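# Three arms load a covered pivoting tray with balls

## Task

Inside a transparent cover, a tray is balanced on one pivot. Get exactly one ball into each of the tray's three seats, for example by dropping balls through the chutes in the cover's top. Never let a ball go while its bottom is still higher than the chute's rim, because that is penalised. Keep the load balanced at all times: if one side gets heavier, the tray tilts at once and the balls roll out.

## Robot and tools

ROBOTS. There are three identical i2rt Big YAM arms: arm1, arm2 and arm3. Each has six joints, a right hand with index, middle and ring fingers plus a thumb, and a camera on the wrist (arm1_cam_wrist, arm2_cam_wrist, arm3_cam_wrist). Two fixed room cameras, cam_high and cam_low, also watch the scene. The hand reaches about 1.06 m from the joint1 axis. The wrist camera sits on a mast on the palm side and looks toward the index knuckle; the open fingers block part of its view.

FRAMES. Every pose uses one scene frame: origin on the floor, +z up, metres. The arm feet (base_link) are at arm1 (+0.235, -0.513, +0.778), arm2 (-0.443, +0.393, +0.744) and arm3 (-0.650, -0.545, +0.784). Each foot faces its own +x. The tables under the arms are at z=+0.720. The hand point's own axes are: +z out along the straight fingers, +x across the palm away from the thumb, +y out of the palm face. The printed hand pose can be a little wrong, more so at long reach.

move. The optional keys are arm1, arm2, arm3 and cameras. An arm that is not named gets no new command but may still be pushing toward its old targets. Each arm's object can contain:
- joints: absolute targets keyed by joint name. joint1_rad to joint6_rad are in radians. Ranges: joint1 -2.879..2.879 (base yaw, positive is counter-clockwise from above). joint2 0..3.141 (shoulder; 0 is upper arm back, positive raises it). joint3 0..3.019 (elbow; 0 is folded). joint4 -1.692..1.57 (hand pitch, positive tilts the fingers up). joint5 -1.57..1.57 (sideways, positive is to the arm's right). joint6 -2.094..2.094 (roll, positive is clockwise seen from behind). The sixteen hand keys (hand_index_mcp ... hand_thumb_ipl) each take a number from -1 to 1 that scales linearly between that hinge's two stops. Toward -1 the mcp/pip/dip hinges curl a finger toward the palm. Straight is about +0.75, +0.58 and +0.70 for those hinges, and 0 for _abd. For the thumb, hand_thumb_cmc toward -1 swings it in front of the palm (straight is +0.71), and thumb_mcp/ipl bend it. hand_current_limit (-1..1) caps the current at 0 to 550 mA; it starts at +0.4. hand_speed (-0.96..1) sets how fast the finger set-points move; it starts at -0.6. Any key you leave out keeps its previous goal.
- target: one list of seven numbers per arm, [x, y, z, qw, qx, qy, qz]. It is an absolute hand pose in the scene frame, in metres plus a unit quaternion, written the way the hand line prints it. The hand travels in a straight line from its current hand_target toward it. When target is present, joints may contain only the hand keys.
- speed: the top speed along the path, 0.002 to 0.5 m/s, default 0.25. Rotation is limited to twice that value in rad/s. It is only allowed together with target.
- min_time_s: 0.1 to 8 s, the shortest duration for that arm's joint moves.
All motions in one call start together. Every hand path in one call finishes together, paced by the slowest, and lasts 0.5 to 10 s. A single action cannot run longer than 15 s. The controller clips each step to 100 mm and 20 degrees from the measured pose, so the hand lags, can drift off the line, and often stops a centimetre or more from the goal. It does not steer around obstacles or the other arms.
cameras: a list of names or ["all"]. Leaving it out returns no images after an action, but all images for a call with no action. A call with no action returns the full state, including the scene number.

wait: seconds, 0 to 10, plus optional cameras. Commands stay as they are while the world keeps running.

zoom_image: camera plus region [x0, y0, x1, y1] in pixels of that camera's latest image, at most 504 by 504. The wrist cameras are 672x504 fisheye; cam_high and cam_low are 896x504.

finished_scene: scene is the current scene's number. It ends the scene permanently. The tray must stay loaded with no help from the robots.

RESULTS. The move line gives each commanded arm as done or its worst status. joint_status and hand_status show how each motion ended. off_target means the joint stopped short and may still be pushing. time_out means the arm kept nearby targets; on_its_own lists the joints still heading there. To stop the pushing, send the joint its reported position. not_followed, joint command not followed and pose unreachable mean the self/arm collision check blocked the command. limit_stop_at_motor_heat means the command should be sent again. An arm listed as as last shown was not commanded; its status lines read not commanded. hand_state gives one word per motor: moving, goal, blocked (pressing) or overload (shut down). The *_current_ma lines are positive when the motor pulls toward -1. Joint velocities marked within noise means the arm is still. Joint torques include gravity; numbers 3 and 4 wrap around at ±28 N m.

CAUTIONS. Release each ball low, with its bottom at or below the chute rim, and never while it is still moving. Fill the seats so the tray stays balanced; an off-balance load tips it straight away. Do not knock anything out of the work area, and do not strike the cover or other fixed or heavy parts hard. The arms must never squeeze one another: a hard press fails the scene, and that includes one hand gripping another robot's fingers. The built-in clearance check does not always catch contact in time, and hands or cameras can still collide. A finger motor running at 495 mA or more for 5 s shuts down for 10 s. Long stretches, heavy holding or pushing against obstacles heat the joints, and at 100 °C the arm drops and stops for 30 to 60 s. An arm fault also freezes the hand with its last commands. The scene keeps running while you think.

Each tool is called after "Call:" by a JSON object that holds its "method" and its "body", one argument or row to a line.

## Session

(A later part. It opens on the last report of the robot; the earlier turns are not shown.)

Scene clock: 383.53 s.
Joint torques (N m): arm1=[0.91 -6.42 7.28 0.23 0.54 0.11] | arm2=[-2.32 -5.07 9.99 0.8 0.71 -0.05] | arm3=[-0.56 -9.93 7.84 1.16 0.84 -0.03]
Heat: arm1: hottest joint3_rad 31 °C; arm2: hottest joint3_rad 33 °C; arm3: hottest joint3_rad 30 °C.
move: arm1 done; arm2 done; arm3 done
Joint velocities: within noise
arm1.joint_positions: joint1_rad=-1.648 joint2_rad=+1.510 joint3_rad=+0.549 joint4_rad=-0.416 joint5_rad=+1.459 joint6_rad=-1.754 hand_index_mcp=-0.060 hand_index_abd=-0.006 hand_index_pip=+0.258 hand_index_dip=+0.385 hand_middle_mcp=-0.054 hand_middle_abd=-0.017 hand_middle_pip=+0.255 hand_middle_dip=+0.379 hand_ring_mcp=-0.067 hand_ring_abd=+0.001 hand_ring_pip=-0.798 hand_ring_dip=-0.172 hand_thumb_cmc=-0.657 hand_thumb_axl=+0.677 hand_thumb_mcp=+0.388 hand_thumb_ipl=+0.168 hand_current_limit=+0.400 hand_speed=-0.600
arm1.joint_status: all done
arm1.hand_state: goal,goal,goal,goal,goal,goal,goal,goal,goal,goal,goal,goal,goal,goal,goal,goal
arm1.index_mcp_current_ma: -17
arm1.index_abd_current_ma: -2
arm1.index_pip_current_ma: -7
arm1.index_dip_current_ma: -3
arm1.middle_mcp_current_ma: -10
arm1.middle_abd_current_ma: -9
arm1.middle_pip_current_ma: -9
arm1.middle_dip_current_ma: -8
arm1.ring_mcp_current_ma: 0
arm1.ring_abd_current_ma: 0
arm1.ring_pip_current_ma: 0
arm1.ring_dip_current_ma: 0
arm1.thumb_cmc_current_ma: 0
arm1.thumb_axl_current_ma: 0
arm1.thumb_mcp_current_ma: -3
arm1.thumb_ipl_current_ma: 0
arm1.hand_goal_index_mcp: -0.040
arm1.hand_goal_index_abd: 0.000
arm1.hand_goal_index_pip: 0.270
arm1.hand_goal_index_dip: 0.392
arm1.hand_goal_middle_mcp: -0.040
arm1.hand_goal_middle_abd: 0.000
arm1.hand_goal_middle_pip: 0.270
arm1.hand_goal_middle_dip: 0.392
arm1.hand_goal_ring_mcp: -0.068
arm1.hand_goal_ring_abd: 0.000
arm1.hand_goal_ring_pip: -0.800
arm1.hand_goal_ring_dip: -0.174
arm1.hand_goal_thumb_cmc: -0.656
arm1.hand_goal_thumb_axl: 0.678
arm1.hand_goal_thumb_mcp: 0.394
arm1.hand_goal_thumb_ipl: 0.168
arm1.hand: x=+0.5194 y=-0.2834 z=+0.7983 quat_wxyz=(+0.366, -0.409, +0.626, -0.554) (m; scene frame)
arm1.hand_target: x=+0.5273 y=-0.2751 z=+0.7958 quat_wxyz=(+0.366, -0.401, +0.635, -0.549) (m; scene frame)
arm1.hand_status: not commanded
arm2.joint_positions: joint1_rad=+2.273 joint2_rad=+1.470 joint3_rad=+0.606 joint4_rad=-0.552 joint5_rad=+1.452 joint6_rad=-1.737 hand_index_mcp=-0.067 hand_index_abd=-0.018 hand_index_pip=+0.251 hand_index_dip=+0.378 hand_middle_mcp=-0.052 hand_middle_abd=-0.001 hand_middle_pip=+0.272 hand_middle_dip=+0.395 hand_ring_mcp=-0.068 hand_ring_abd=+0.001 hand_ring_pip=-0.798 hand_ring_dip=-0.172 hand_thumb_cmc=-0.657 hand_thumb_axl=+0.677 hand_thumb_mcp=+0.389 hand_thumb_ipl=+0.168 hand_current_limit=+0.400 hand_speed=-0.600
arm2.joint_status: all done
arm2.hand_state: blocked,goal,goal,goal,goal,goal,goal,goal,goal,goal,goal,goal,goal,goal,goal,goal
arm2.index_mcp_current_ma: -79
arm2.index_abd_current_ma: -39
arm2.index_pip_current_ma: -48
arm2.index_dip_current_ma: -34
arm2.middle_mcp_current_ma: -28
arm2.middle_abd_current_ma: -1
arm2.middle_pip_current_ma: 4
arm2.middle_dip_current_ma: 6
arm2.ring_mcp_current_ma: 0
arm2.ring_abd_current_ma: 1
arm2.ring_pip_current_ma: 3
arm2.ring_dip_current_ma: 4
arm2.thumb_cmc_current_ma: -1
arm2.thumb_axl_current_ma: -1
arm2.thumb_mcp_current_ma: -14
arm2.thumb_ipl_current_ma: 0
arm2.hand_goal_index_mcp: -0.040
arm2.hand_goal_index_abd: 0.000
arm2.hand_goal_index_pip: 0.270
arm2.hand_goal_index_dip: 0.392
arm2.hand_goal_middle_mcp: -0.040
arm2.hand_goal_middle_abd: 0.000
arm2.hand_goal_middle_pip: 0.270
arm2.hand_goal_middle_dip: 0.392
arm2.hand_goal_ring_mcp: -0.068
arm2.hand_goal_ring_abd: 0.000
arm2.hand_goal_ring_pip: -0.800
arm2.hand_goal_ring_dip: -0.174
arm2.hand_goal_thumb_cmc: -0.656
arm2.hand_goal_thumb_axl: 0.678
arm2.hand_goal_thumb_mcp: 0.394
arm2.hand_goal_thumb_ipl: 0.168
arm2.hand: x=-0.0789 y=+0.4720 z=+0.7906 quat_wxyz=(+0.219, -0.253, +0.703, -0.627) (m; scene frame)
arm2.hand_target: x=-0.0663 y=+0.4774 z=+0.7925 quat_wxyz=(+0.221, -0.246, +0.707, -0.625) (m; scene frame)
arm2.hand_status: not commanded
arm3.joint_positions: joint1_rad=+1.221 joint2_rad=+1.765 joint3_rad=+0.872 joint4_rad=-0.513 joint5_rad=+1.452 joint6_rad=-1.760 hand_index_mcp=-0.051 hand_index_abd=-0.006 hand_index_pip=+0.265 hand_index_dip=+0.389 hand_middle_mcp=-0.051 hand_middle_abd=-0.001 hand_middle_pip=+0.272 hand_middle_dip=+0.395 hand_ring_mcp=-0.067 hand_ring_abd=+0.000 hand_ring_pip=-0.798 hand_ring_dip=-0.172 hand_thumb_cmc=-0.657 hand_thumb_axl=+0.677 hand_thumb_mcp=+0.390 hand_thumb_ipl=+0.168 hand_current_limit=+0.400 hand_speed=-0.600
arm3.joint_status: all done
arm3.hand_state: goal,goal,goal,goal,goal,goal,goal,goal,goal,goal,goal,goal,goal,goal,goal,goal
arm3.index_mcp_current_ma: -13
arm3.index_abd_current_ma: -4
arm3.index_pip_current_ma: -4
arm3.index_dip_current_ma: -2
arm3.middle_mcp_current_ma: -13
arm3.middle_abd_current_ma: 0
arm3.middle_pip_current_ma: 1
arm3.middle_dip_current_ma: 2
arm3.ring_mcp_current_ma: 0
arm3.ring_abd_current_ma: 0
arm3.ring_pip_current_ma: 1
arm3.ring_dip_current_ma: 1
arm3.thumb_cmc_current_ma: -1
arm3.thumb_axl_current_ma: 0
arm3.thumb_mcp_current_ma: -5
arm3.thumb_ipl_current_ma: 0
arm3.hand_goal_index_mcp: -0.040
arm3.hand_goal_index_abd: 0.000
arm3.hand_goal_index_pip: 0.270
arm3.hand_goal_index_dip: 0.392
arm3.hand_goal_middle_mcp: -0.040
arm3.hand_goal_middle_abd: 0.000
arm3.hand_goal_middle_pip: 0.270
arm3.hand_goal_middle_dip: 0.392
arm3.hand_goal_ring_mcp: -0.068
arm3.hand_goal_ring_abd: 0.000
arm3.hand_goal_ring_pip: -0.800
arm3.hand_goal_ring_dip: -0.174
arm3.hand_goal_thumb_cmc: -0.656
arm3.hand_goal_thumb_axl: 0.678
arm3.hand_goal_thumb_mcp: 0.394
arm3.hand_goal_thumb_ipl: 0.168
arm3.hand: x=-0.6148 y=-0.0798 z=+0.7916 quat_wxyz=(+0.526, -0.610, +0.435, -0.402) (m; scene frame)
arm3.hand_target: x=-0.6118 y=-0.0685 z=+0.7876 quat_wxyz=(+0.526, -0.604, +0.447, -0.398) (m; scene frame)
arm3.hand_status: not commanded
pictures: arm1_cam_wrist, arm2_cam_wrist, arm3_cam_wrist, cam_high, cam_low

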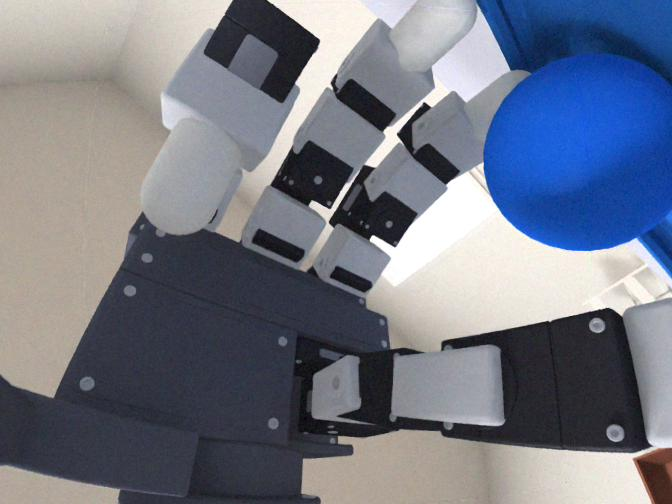

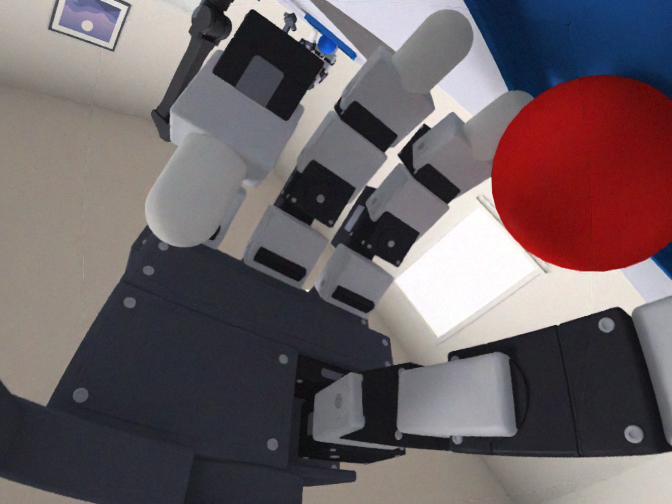

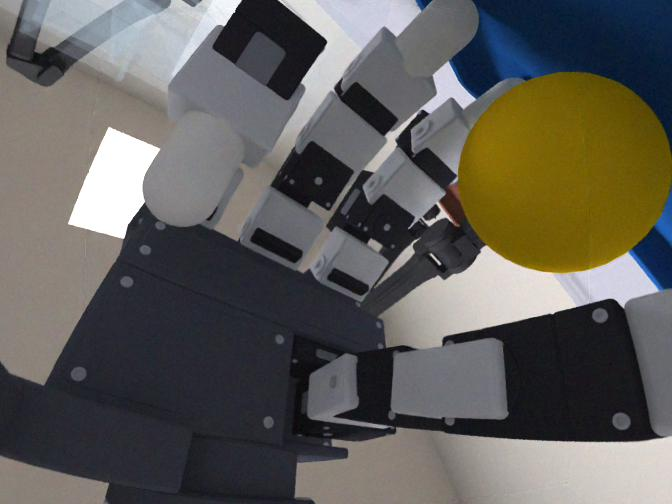

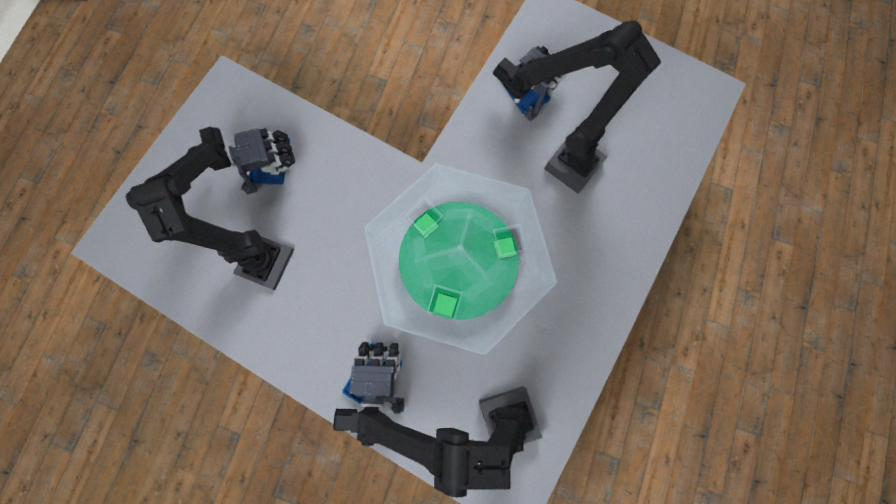

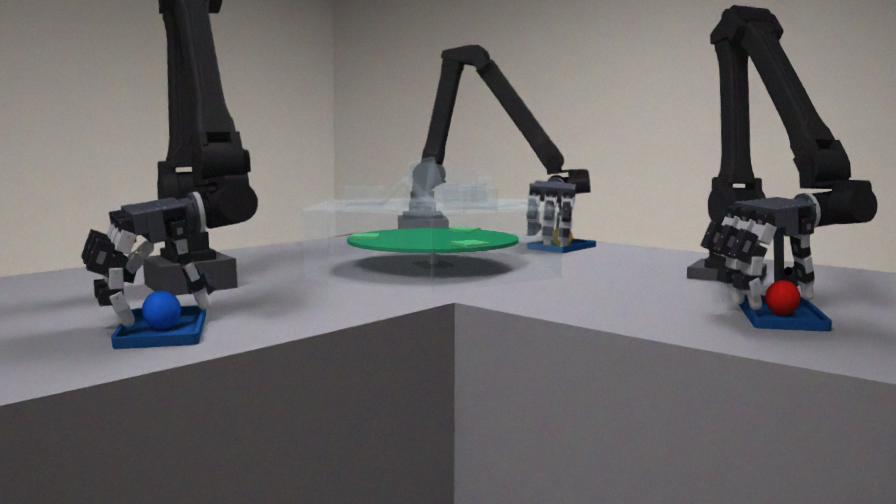

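Call:
{"method": "move", "body": {
  "arm1": {"joints":{"joint1_rad":-1.679,"joint2_rad":1.567,"joint3_rad":0.622,"joint4_rad":-0.42,"hand_index_mcp":-0.11,"hand_middle_mcp":-0.11},"min_time_s":1},
  "arm2": {"joints":{"joint1_rad":2.252,"joint2_rad":1.52,"joint3_rad":0.70,"joint4_rad":-0.5825,"hand_index_mcp":-0.11,"hand_middle_mcp":-0.11},"min_time_s":1},
  "arm3": {"joints":{"joint2_rad":1.795,"joint3_rad":0.945,"joint4_rad":-0.546,"hand_index_mcp":-0.11,"hand_middle_mcp":-0.11},"min_time_s":1},
  "cameras": ["all"]
}}

Call:
{"method": "zoom_image", "body": {
  "camera": "cam_low",
  "region": [680, 180, 880, 340]
}}

Call:
{"method": "zoom_image", "body": {
  "camera": "cam_low",
  "region": [70, 190, 270, 350]
}}

Call:
{"method": "zoom_image", "body": {
  "camera": "cam_low",
  "region": [500, 150, 640, 262]
}}

Scene clock: 404.90 s.
Joint torques (N m): arm1=[1.08 -7.3 7.82 -0.28 0.31 0.24] | arm2=[-2.02 -6.36 10.82 0.09 0.79 0.04] | arm3=[-0.26 -10.64 8.47 0.57 0.84 -0.04]
Heat: arm1: hottest joint3_rad 31 °C; arm2: hottest joint3_rad 35 °C; arm3: hottest joint3_rad 31 °C.
move: arm1 done; arm2 done; arm3 done
Joint velocities: within noise
arm1.joint_positions: joint1_rad=-1.669 joint2_rad=+1.544 joint3_rad=+0.590 joint4_rad=-0.419 joint5_rad=+1.465 joint6_rad=-1.766 hand_index_mcp=-0.127 hand_index_abd=-0.001 hand_index_pip=+0.263 hand_index_dip=+0.389 hand_middle_mcp=-0.101 hand_middle_abd=-0.041 hand_middle_pip=+0.263 hand_middle_dip=+0.380 hand_ring_mcp=-0.067 hand_ring_abd=+0.001 hand_ring_pip=-0.798 hand_ring_dip=-0.172 hand_thumb_cmc=-0.657 hand_thumb_axl=+0.677 hand_thumb_mcp=+0.389 hand_thumb_ipl=+0.168 hand_current_limit=+0.400 hand_speed=-0.600
arm1.joint_status: all done
arm1.hand_state: goal,goal,goal,goal,goal,blocked,goal,goal,goal,goal,goal,goal,goal,goal,goal,goal
arm1.index_mcp_current_ma: -13
arm1.index_abd_current_ma: 0
arm1.index_pip_current_ma: -2
arm1.index_dip_current_ma: -1
arm1.middle_mcp_current_ma: 5
arm1.middle_abd_current_ma: -41
arm1.middle_pip_current_ma: -3
arm1.middle_dip_current_ma: -7
arm1.ring_mcp_current_ma: 0
arm1.ring_abd_current_ma: 0
arm1.ring_pip_current_ma: 0
arm1.ring_dip_current_ma: 0
arm1.thumb_cmc_current_ma: 0
arm1.thumb_axl_current_ma: 0
arm1.thumb_mcp_current_ma: -3
arm1.thumb_ipl_current_ma: 0
arm1.hand_goal_index_mcp: -0.110
arm1.hand_goal_index_abd: 0.000
arm1.hand_goal_index_pip: 0.270
arm1.hand_goal_index_dip: 0.392
arm1.hand_goal_middle_mcp: -0.110
arm1.hand_goal_middle_abd: 0.000
arm1.hand_goal_middle_pip: 0.270
arm1.hand_goal_middle_dip: 0.392
arm1.hand_goal_ring_mcp: -0.068
arm1.hand_goal_ring_abd: 0.000
arm1.hand_goal_ring_pip: -0.800
arm1.hand_goal_ring_dip: -0.174
arm1.hand_goal_thumb_cmc: -0.656
arm1.hand_goal_thumb_axl: 0.678
arm1.hand_goal_thumb_mcp: 0.394
arm1.hand_goal_thumb_ipl: 0.168
arm1.hand: x=+0.5310 y=-0.2766 z=+0.7986 quat_wxyz=(+0.358, -0.404, +0.627, -0.562) (m; scene frame)
arm1.hand_target: x=+0.5386 y=-0.2651 z=+0.7971 quat_wxyz=(+0.361, -0.396, +0.638, -0.552) (m; scene frame)
arm1.hand_status: not commanded
arm2.joint_positions: joint1_rad=+2.259 joint2_rad=+1.508 joint3_rad=+0.659 joint4_rad=-0.576 joint5_rad=+1.449 joint6_rad=-1.747 hand_index_mcp=-0.121 hand_index_abd=-0.002 hand_index_pip=+0.267 hand_index_dip=+0.389 hand_middle_mcp=-0.109 hand_middle_abd=-0.006 hand_middle_pip=+0.274 hand_middle_dip=+0.394 hand_ring_mcp=-0.068 hand_ring_abd=+0.001 hand_ring_pip=-0.798 hand_ring_dip=-0.172 hand_thumb_cmc=-0.657 hand_thumb_axl=+0.677 hand_thumb_mcp=+0.389 hand_thumb_ipl=+0.168 hand_current_limit=+0.400 hand_speed=-0.600
arm2.joint_status: all done
arm2.hand_state: goal,goal,goal,goal,goal,goal,goal,goal,goal,goal,goal,goal,goal,goal,goal,goal
arm2.index_mcp_current_ma: -26
arm2.index_abd_current_ma: -2
arm2.index_pip_current_ma: -4
arm2.index_dip_current_ma: -5
arm2.middle_mcp_current_ma: 1
arm2.middle_abd_current_ma: -9
arm2.middle_pip_current_ma: 8
arm2.middle_dip_current_ma: 2
arm2.ring_mcp_current_ma: 0
arm2.ring_abd_current_ma: 1
arm2.ring_pip_current_ma: 3
arm2.ring_dip_current_ma: 4
arm2.thumb_cmc_current_ma: -1
arm2.thumb_axl_current_ma: -1
arm2.thumb_mcp_current_ma: -14
arm2.thumb_ipl_current_ma: 0
arm2.hand_goal_index_mcp: -0.110
arm2.hand_goal_index_abd: 0.000
arm2.hand_goal_index_pip: 0.270
arm2.hand_goal_index_dip: 0.392
arm2.hand_goal_middle_mcp: -0.110
arm2.hand_goal_middle_abd: 0.000
arm2.hand_goal_middle_pip: 0.270
arm2.hand_goal_middle_dip: 0.392
arm2.hand_goal_ring_mcp: -0.068
arm2.hand_goal_ring_abd: 0.000
arm2.hand_goal_ring_pip: -0.800
arm2.hand_goal_ring_dip: -0.174
arm2.hand_goal_thumb_cmc: -0.656
arm2.hand_goal_thumb_axl: 0.678
arm2.hand_goal_thumb_mcp: 0.394
arm2.hand_goal_thumb_ipl: 0.168
arm2.hand: x=-0.0651 y=+0.4767 z=+0.7919 quat_wxyz=(+0.208, -0.254, +0.704, -0.630) (m; scene frame)
arm2.hand_target: x=-0.0510 y=+0.4846 z=+0.7994 quat_wxyz=(+0.214, -0.245, +0.708, -0.627) (m; scene frame)
arm2.hand_status: not commanded
arm3.joint_positions: joint1_rad=+1.216 joint2_rad=+1.773 joint3_rad=+0.915 joint4_rad=-0.539 joint5_rad=+1.452 joint6_rad=-1.760 hand_index_mcp=-0.113 hand_index_abd=-0.004 hand_index_pip=+0.272 hand_index_dip=+0.393 hand_middle_mcp=-0.111 hand_middle_abd=-0.001 hand_middle_pip=+0.272 hand_middle_dip=+0.395 hand_ring_mcp=-0.067 hand_ring_abd=+0.000 hand_ring_pip=-0.798 hand_ring_dip=-0.172 hand_thumb_cmc=-0.657 hand_thumb_axl=+0.677 hand_thumb_mcp=+0.390 hand_thumb_ipl=+0.168 hand_current_limit=+0.400 hand_speed=-0.600
arm3.joint_status: all done
arm3.hand_state: goal,goal,goal,goal,goal,goal,goal,goal,goal,goal,goal,goal,goal,goal,goal,goal
arm3.index_mcp_current_ma: -2
arm3.index_abd_current_ma: -2
arm3.index_pip_current_ma: 1
arm3.index_dip_current_ma: 1
arm3.middle_mcp_current_ma: -1
arm3.middle_abd_current_ma: 0
arm3.middle_pip_current_ma: 1
arm3.middle_dip_current_ma: 2
arm3.ring_mcp_current_ma: 0
arm3.ring_abd_current_ma: 0
arm3.ring_pip_current_ma: 1
arm3.ring_dip_current_ma: 1
arm3.thumb_cmc_current_ma: -1
arm3.thumb_axl_current_ma: 0
arm3.thumb_mcp_current_ma: -5
arm3.thumb_ipl_current_ma: 0
arm3.hand_goal_index_mcp: -0.110
arm3.hand_goal_index_abd: 0.000
arm3.hand_goal_index_pip: 0.270
arm3.hand_goal_index_dip: 0.392
arm3.hand_goal_middle_mcp: -0.110
arm3.hand_goal_middle_abd: 0.000
arm3.hand_goal_middle_pip: 0.270
arm3.hand_goal_middle_dip: 0.392
arm3.hand_goal_ring_mcp: -0.068
arm3.hand_goal_ring_abd: 0.000
arm3.hand_goal_ring_pip: -0.800
arm3.hand_goal_ring_dip: -0.174
arm3.hand_goal_thumb_cmc: -0.656
arm3.hand_goal_thumb_axl: 0.678
arm3.hand_goal_thumb_mcp: 0.394
arm3.hand_goal_thumb_ipl: 0.168
arm3.hand: x=-0.6166 y=-0.0658 z=+0.7989 quat_wxyz=(+0.527, -0.608, +0.439, -0.401) (m; scene frame)
arm3.hand_target: x=-0.6155 y=-0.0551 z=+0.7973 quat_wxyz=(+0.526, -0.604, +0.447, -0.398) (m; scene frame)
arm3.hand_status: not commanded
pictures: arm1_cam_wrist, arm2_cam_wrist, arm3_cam_wrist, cam_high, cam_low

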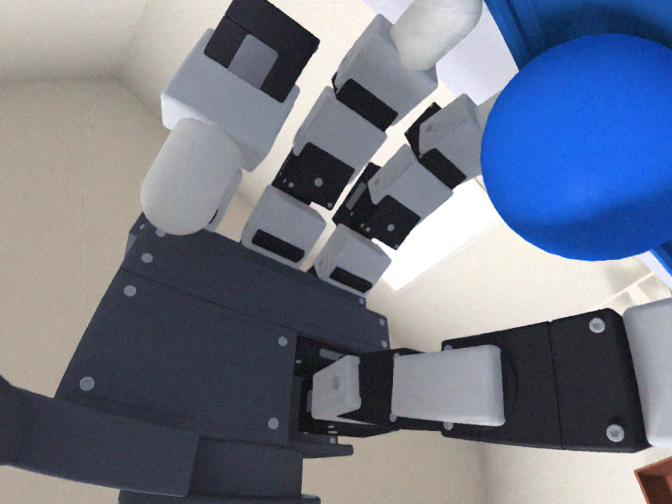

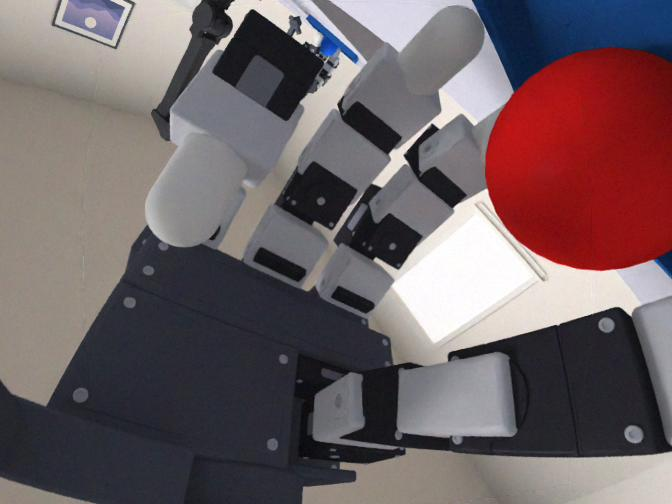

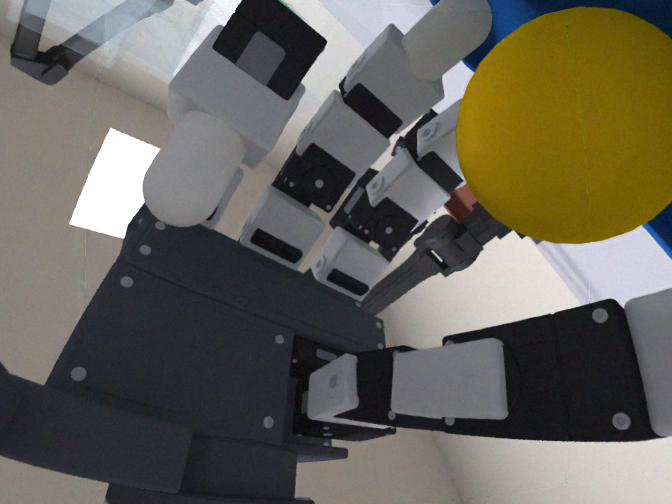

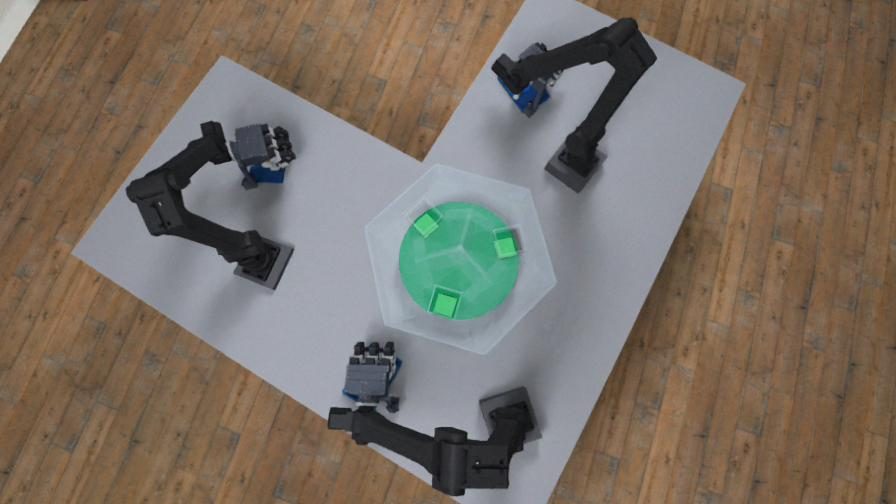

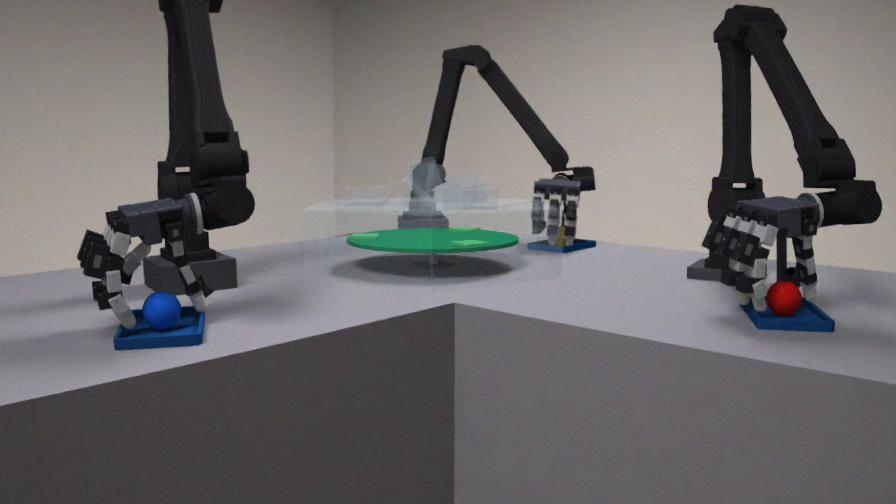

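Scaled by 2.520 from the camera's 896x504 image, which has a finer 1280x720 frame.

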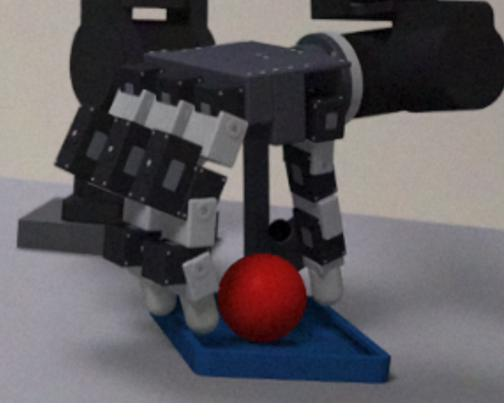

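Scaled by 2.520 from the camera's 896x504 image, which has a finer 1280x720 frame.

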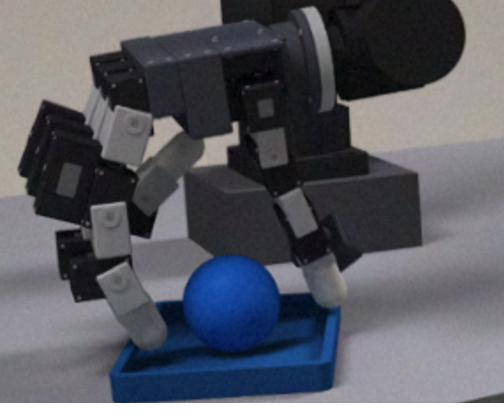

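Scaled by 3.600 from the camera's 896x504 image, which has a finer 1280x720 frame.

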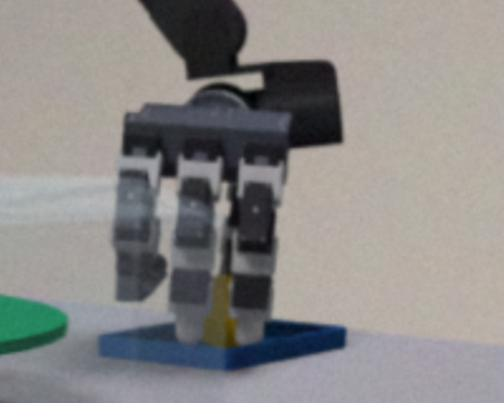

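Call:
{"method": "move", "body": {
  "arm1": {"joints":{"joint2_rad":1.58,"joint3_rad":0.638},"min_time_s":0.6},
  "arm2": {"joints":{"joint2_rad":1.53,"joint3_rad":0.733,"joint4_rad":-0.606},"min_time_s":0.6}
}}

Call:
{"method": "move", "body": {
  "arm1": {"joints":{"hand_index_mcp":-0.22,"hand_middle_mcp":-0.22,"hand_thumb_mcp":0.26}},
  "arm2": {"joints":{"hand_index_mcp":-0.22,"hand_middle_mcp":-0.22,"hand_thumb_mcp":0.26}},
  "arm3": {"joints":{"hand_index_mcp":-0.22,"hand_middle_mcp":-0.22,"hand_thumb_mcp":0.26}},
  "cameras": ["all"]
}}

Call:
{"method": "zoom_image", "body": {
  "camera": "cam_low",
  "region": [680, 180, 880, 340]
}}

Call:
{"method": "zoom_image", "body": {
  "camera": "cam_low",
  "region": [70, 190, 270, 350]
}}

Call:
{"method": "zoom_image", "body": {
  "camera": "cam_low",
  "region": [500, 150, 640, 262]
}}

Scene clock: 417.27 s.
Joint torques (N m): arm1=[1.26 -7.47 7.86 -0.2 0.31 0.26] | arm2=[-1.96 -6.71 11.02 0.05 0.83 0.05] | arm3=[-0.15 -10.81 8.43 0.59 0.85 -0.04]
Heat: arm1: hottest joint3_rad 31 °C; arm2: hottest joint3_rad 35 °C; arm3: hottest joint3_rad 31 °C.
move: arm1 done; arm2 done
Joint velocities: within noise
arm1.joint_positions: joint1_rad=-1.669 joint2_rad=+1.556 joint3_rad=+0.606 joint4_rad=-0.421 joint5_rad=+1.465 joint6_rad=-1.767 hand_index_mcp=-0.129 hand_index_abd=+0.000 hand_index_pip=+0.262 hand_index_dip=+0.389 hand_middle_mcp=-0.099 hand_middle_abd=-0.041 hand_middle_pip=+0.265 hand_middle_dip=+0.380 hand_ring_mcp=-0.067 hand_ring_abd=+0.001 hand_ring_pip=-0.798 hand_ring_dip=-0.172 hand_thumb_cmc=-0.657 hand_thumb_axl=+0.677 hand_thumb_mcp=+0.389 hand_thumb_ipl=+0.168 hand_current_limit=+0.400 hand_speed=-0.600
arm1.joint_status: all done
arm1.hand_state: goal,goal,goal,goal,goal,blocked,goal,goal,goal,goal,goal,goal,goal,goal,goal,goal
arm1.index_mcp_current_ma: -16
arm1.index_abd_current_ma: 0
arm1.index_pip_current_ma: -3
arm1.index_dip_current_ma: -1
arm1.middle_mcp_current_ma: 6
arm1.middle_abd_current_ma: -41
arm1.middle_pip_current_ma: -1
arm1.middle_dip_current_ma: -7
arm1.ring_mcp_current_ma: 0
arm1.ring_abd_current_ma: 0
arm1.ring_pip_current_ma: 0
arm1.ring_dip_current_ma: 0
arm1.thumb_cmc_current_ma: 0
arm1.thumb_axl_current_ma: 0
arm1.thumb_mcp_current_ma: -3
arm1.thumb_ipl_current_ma: 0
arm1.hand_goal_index_mcp: -0.110
arm1.hand_goal_index_abd: 0.000
arm1.hand_goal_index_pip: 0.270
arm1.hand_goal_index_dip: 0.392
arm1.hand_goal_middle_mcp: -0.110
arm1.hand_goal_middle_abd: 0.000
arm1.hand_goal_middle_pip: 0.270
arm1.hand_goal_middle_dip: 0.392
arm1.hand_goal_ring_mcp: -0.068
arm1.hand_goal_ring_abd: 0.000
arm1.hand_goal_ring_pip: -0.800
arm1.hand_goal_ring_dip: -0.174
arm1.hand_goal_thumb_cmc: -0.656
arm1.hand_goal_thumb_axl: 0.678
arm1.hand_goal_thumb_mcp: 0.394
arm1.hand_goal_thumb_ipl: 0.168
arm1.hand: x=+0.5338 y=-0.2712 z=+0.7988 quat_wxyz=(+0.359, -0.404, +0.627, -0.562) (m; scene frame)
arm1.hand_target: x=+0.5414 y=-0.2593 z=+0.7970 quat_wxyz=(+0.362, -0.396, +0.639, -0.551) (m; scene frame)
arm1.hand_status: not commanded
arm2.joint_positions: joint1_rad=+2.259 joint2_rad=+1.518 joint3_rad=+0.691 joint4_rad=-0.599 joint5_rad=+1.448 joint6_rad=-1.747 hand_index_mcp=-0.121 hand_index_abd=-0.002 hand_index_pip=+0.267 hand_index_dip=+0.389 hand_middle_mcp=-0.111 hand_middle_abd=-0.003 hand_middle_pip=+0.273 hand_middle_dip=+0.394 hand_ring_mcp=-0.068 hand_ring_abd=+0.001 hand_ring_pip=-0.798 hand_ring_dip=-0.172 hand_thumb_cmc=-0.657 hand_thumb_axl=+0.677 hand_thumb_mcp=+0.389 hand_thumb_ipl=+0.168 hand_current_limit=+0.400 hand_speed=-0.600
arm2.joint_status: all done
arm2.hand_state: goal,goal,goal,goal,goal,goal,goal,goal,goal,goal,goal,goal,goal,goal,goal,goal
arm2.index_mcp_current_ma: -26
arm2.index_abd_current_ma: -2
arm2.index_pip_current_ma: -4
arm2.index_dip_current_ma: -5
arm2.middle_mcp_current_ma: -2
arm2.middle_abd_current_ma: -4
arm2.middle_pip_current_ma: 4
arm2.middle_dip_current_ma: 2
arm2.ring_mcp_current_ma: 0
arm2.ring_abd_current_ma: 1
arm2.ring_pip_current_ma: 3
arm2.ring_dip_current_ma: 4
arm2.thumb_cmc_current_ma: -1
arm2.thumb_axl_current_ma: -1
arm2.thumb_mcp_current_ma: -14
arm2.thumb_ipl_current_ma: 0
arm2.hand_goal_index_mcp: -0.110
arm2.hand_goal_index_abd: 0.000
arm2.hand_goal_index_pip: 0.270
arm2.hand_goal_index_dip: 0.392
arm2.hand_goal_middle_mcp: -0.110
arm2.hand_goal_middle_abd: 0.000
arm2.hand_goal_middle_pip: 0.270
arm2.hand_goal_middle_dip: 0.392
arm2.hand_goal_ring_mcp: -0.068
arm2.hand_goal_ring_abd: 0.000
arm2.hand_goal_ring_pip: -0.800
arm2.hand_goal_ring_dip: -0.174
arm2.hand_goal_thumb_cmc: -0.656
arm2.hand_goal_thumb_axl: 0.678
arm2.hand_goal_thumb_mcp: 0.394
arm2.hand_goal_thumb_ipl: 0.168
arm2.hand: x=-0.0572 y=+0.4828 z=+0.7969 quat_wxyz=(+0.208, -0.255, +0.704, -0.630) (m; scene frame)
arm2.hand_target: x=-0.0430 y=+0.4905 z=+0.8048 quat_wxyz=(+0.214, -0.246, +0.707, -0.627) (m; scene frame)
arm2.hand_status: not commanded
arm3: as last shown
pictures: none

Scene clock: 418.03 s.
Joint torques (N m): arm1=[1.38 -7.77 7.47 -0.21 0.41 0.23] | arm2=[-2.02 -6.71 11.02 0.09 0.84 0.04] | arm3=[-0.26 -10.81 8.12 0.59 0.85 -0.05]
Heat: arm1: hottest joint3_rad 31 °C; arm2: hottest joint3_rad 35 °C; arm3: hottest joint3_rad 31 °C.
move: arm1 off_target; arm2 done; arm3 done
Joint velocities: within noise
arm1.joint_positions: joint1_rad=-1.673 joint2_rad=+1.559 joint3_rad=+0.610 joint4_rad=-0.421 joint5_rad=+1.462 joint6_rad=-1.764 hand_index_mcp=-0.220 hand_index_abd=+0.000 hand_index_pip=+0.269 hand_index_dip=+0.390 hand_middle_mcp=-0.186 hand_middle_abd=-0.031 hand_middle_pip=+0.275 hand_middle_dip=+0.388 hand_ring_mcp=-0.068 hand_ring_abd=+0.001 hand_ring_pip=-0.798 hand_ring_dip=-0.172 hand_thumb_cmc=-0.657 hand_thumb_axl=+0.677 hand_thumb_mcp=+0.262 hand_thumb_ipl=+0.168 hand_current_limit=+0.400 hand_speed=-0.600
arm1.joint_status: hand_middle_mcp off_target (ended at -0.186, target -0.220); the others done
arm1.hand_state: goal,goal,goal,goal,blocked,blocked,goal,goal,goal,goal,goal,goal,goal,goal,goal,goal
arm1.index_mcp_current_ma: 0
arm1.index_abd_current_ma: 0
arm1.index_pip_current_ma: 0
arm1.index_dip_current_ma: 0
arm1.middle_mcp_current_ma: 42
arm1.middle_abd_current_ma: -25
arm1.middle_pip_current_ma: 1
arm1.middle_dip_current_ma: -1
arm1.ring_mcp_current_ma: 0
arm1.ring_abd_current_ma: 0
arm1.ring_pip_current_ma: 0
arm1.ring_dip_current_ma: 0
arm1.thumb_cmc_current_ma: 0
arm1.thumb_axl_current_ma: 0
arm1.thumb_mcp_current_ma: 0
arm1.thumb_ipl_current_ma: 0
arm1.hand_goal_index_mcp: -0.220
arm1.hand_goal_index_abd: 0.000
arm1.hand_goal_index_pip: 0.270
arm1.hand_goal_index_dip: 0.392
arm1.hand_goal_middle_mcp: -0.220
arm1.hand_goal_middle_abd: 0.000
arm1.hand_goal_middle_pip: 0.270
arm1.hand_goal_middle_dip: 0.392
arm1.hand_goal_ring_mcp: -0.068
arm1.hand_goal_ring_abd: 0.000
arm1.hand_goal_ring_pip: -0.800
arm1.hand_goal_ring_dip: -0.174
arm1.hand_goal_thumb_cmc: -0.656
arm1.hand_goal_thumb_axl: 0.678
arm1.hand_goal_thumb_mcp: 0.260
arm1.hand_goal_thumb_ipl: 0.168
arm1.hand: x=+0.5354 y=-0.2700 z=+0.7989 quat_wxyz=(+0.359, -0.402, +0.629, -0.560) (m; scene frame)
arm1.hand_target: x=+0.5414 y=-0.2594 z=+0.7970 quat_wxyz=(+0.362, -0.395, +0.639, -0.551) (m; scene frame)
arm1.hand_status: not commanded
arm2.joint_positions: joint1_rad=+2.259 joint2_rad=+1.518 joint3_rad=+0.691 joint4_rad=-0.599 joint5_rad=+1.447 joint6_rad=-1.747 hand_index_mcp=-0.220 hand_index_abd=-0.002 hand_index_pip=+0.268 hand_index_dip=+0.389 hand_middle_mcp=-0.220 hand_middle_abd=-0.003 hand_middle_pip=+0.272 hand_middle_dip=+0.394 hand_ring_mcp=-0.068 hand_ring_abd=+0.001 hand_ring_pip=-0.798 hand_ring_dip=-0.172 hand_thumb_cmc=-0.657 hand_thumb_axl=+0.677 hand_thumb_mcp=+0.261 hand_thumb_ipl=+0.168 hand_current_limit=+0.400 hand_speed=-0.600
arm2.joint_status: all done
arm2.hand_state: goal,goal,goal,goal,goal,goal,goal,goal,goal,goal,goal,goal,goal,goal,goal,goal
arm2.index_mcp_current_ma: 0
arm2.index_abd_current_ma: -2
arm2.index_pip_current_ma: -3
arm2.index_dip_current_ma: -5
arm2.middle_mcp_current_ma: 0
arm2.middle_abd_current_ma: -4
arm2.middle_pip_current_ma: 4
arm2.middle_dip_current_ma: 2
arm2.ring_mcp_current_ma: 0
arm2.ring_abd_current_ma: 1
arm2.ring_pip_current_ma: 3
arm2.ring_dip_current_ma: 4
arm2.thumb_cmc_current_ma: -1
arm2.thumb_axl_current_ma: -1
arm2.thumb_mcp_current_ma: 3
arm2.thumb_ipl_current_ma: 0
arm2.hand_goal_index_mcp: -0.220
arm2.hand_goal_index_abd: 0.000
arm2.hand_goal_index_pip: 0.270
arm2.hand_goal_index_dip: 0.392
arm2.hand_goal_middle_mcp: -0.220
arm2.hand_goal_middle_abd: 0.000
arm2.hand_goal_middle_pip: 0.270
arm2.hand_goal_middle_dip: 0.392
arm2.hand_goal_ring_mcp: -0.068
arm2.hand_goal_ring_abd: 0.000
arm2.hand_goal_ring_pip: -0.800
arm2.hand_goal_ring_dip: -0.174
arm2.hand_goal_thumb_cmc: -0.656
arm2.hand_goal_thumb_axl: 0.678
arm2.hand_goal_thumb_mcp: 0.260
arm2.hand_goal_thumb_ipl: 0.168
arm2.hand: x=-0.0572 y=+0.4829 z=+0.7966 quat_wxyz=(+0.208, -0.255, +0.704, -0.629) (m; scene frame)
arm2.hand_target: x=-0.0431 y=+0.4905 z=+0.8047 quat_wxyz=(+0.214, -0.246, +0.708, -0.627) (m; scene frame)
arm2.hand_status: not commanded
arm3.joint_positions: joint1_rad=+1.216 joint2_rad=+1.773 joint3_rad=+0.919 joint4_rad=-0.539 joint5_rad=+1.451 joint6_rad=-1.760 hand_index_mcp=-0.220 hand_index_abd=-0.003 hand_index_pip=+0.272 hand_index_dip=+0.393 hand_middle_mcp=-0.220 hand_middle_abd=-0.001 hand_middle_pip=+0.272 hand_middle_dip=+0.395 hand_ring_mcp=-0.067 hand_ring_abd=+0.000 hand_ring_pip=-0.798 hand_ring_dip=-0.172 hand_thumb_cmc=-0.657 hand_thumb_axl=+0.677 hand_thumb_mcp=+0.261 hand_thumb_ipl=+0.168 hand_current_limit=+0.400 hand_speed=-0.600
arm3.joint_status: all done
arm3.hand_state: goal,goal,goal,goal,goal,goal,goal,goal,goal,goal,goal,goal,goal,goal,goal,goal
arm3.index_mcp_current_ma: 0
arm3.index_abd_current_ma: -1
arm3.index_pip_current_ma: 1
arm3.index_dip_current_ma: 1
arm3.middle_mcp_current_ma: 0
arm3.middle_abd_current_ma: 0
arm3.middle_pip_current_ma: 1
arm3.middle_dip_current_ma: 2
arm3.ring_mcp_current_ma: 0
arm3.ring_abd_current_ma: 0
arm3.ring_pip_current_ma: 1
arm3.ring_dip_current_ma: 1
arm3.thumb_cmc_current_ma: -1
arm3.thumb_axl_current_ma: 0
arm3.thumb_mcp_current_ma: 1
arm3.thumb_ipl_current_ma: 0
arm3.hand_goal_index_mcp: -0.220
arm3.hand_goal_index_abd: 0.000
arm3.hand_goal_index_pip: 0.270
arm3.hand_goal_index_dip: 0.392
arm3.hand_goal_middle_mcp: -0.220
arm3.hand_goal_middle_abd: 0.000
arm3.hand_goal_middle_pip: 0.270
arm3.hand_goal_middle_dip: 0.392
arm3.hand_goal_ring_mcp: -0.068
arm3.hand_goal_ring_abd: 0.000
arm3.hand_goal_ring_pip: -0.800
arm3.hand_goal_ring_dip: -0.174
arm3.hand_goal_thumb_cmc: -0.656
arm3.hand_goal_thumb_axl: 0.678
arm3.hand_goal_thumb_mcp: 0.260
arm3.hand_goal_thumb_ipl: 0.168
arm3.hand: x=-0.6171 y=-0.0641 z=+0.7999 quat_wxyz=(+0.527, -0.607, +0.440, -0.400) (m; scene frame)
arm3.hand_target: x=-0.6155 y=-0.0550 z=+0.7974 quat_wxyz=(+0.526, -0.604, +0.447, -0.398) (m; scene frame)
arm3.hand_status: not commanded
pictures: arm1_cam_wrist, arm2_cam_wrist, arm3_cam_wrist, cam_high, cam_low

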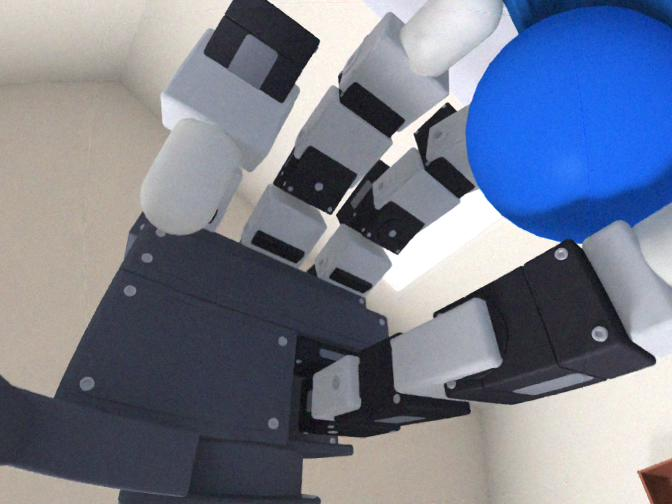

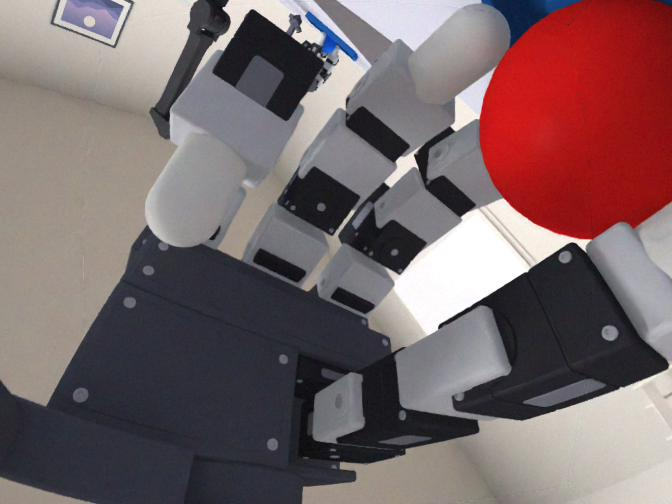

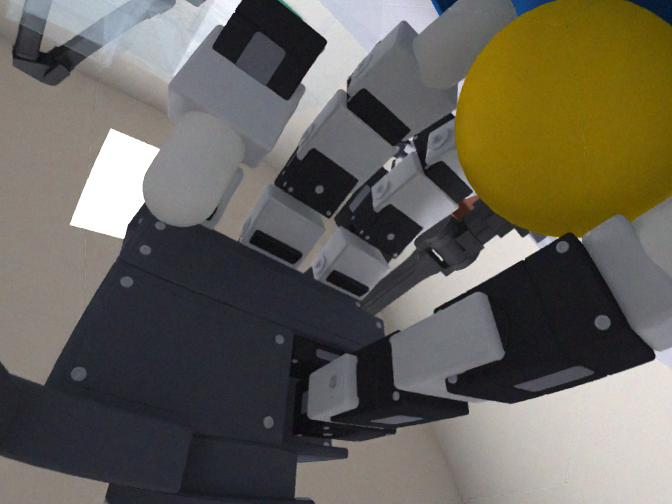

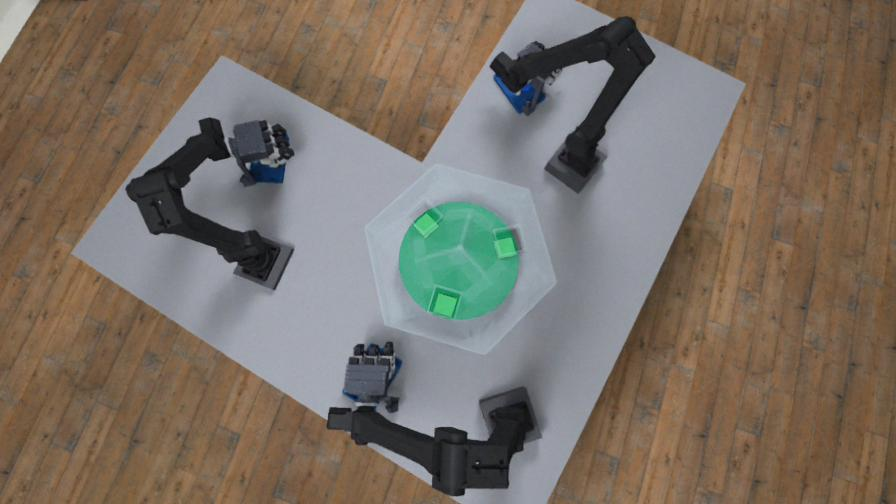

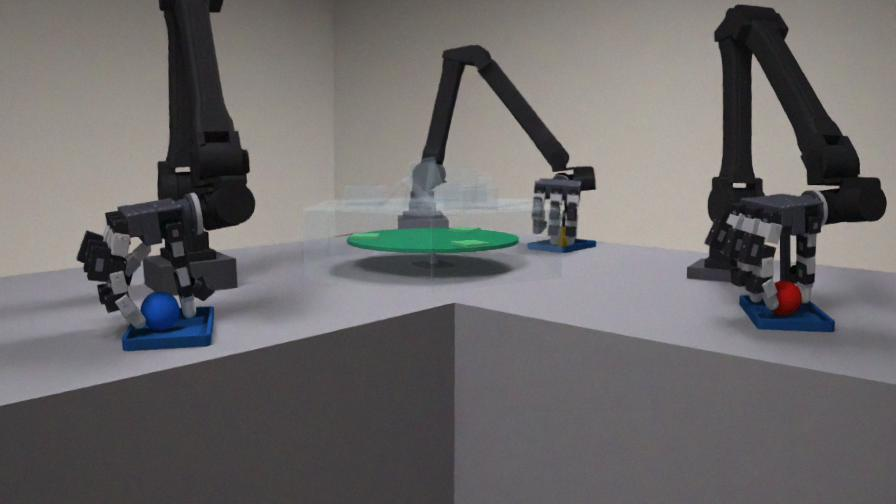

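Scaled by 2.520 from the camera's 896x504 image, which has a finer 1280x720 frame.

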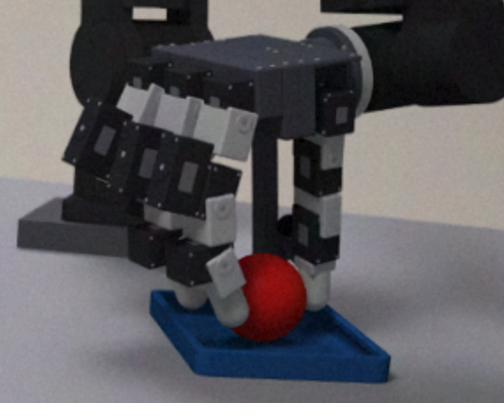

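Scaled by 2.520 from the camera's 896x504 image, which has a finer 1280x720 frame.

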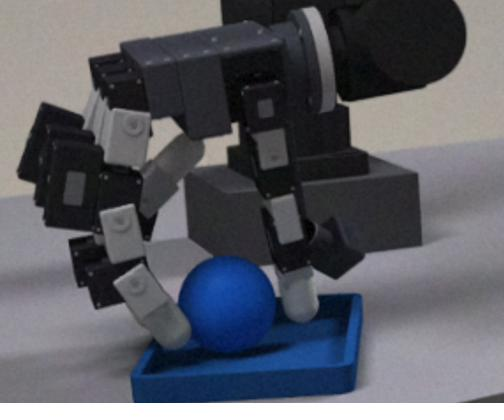

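Scaled by 3.600 from the camera's 896x504 image, which has a finer 1280x720 frame.

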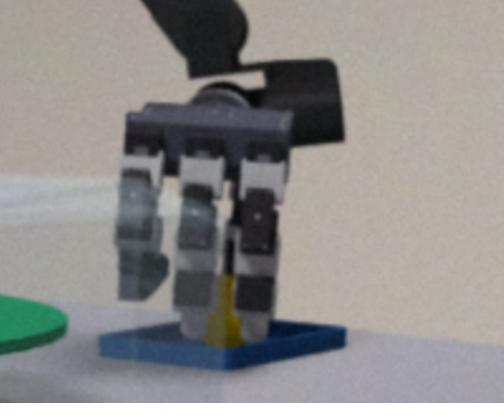

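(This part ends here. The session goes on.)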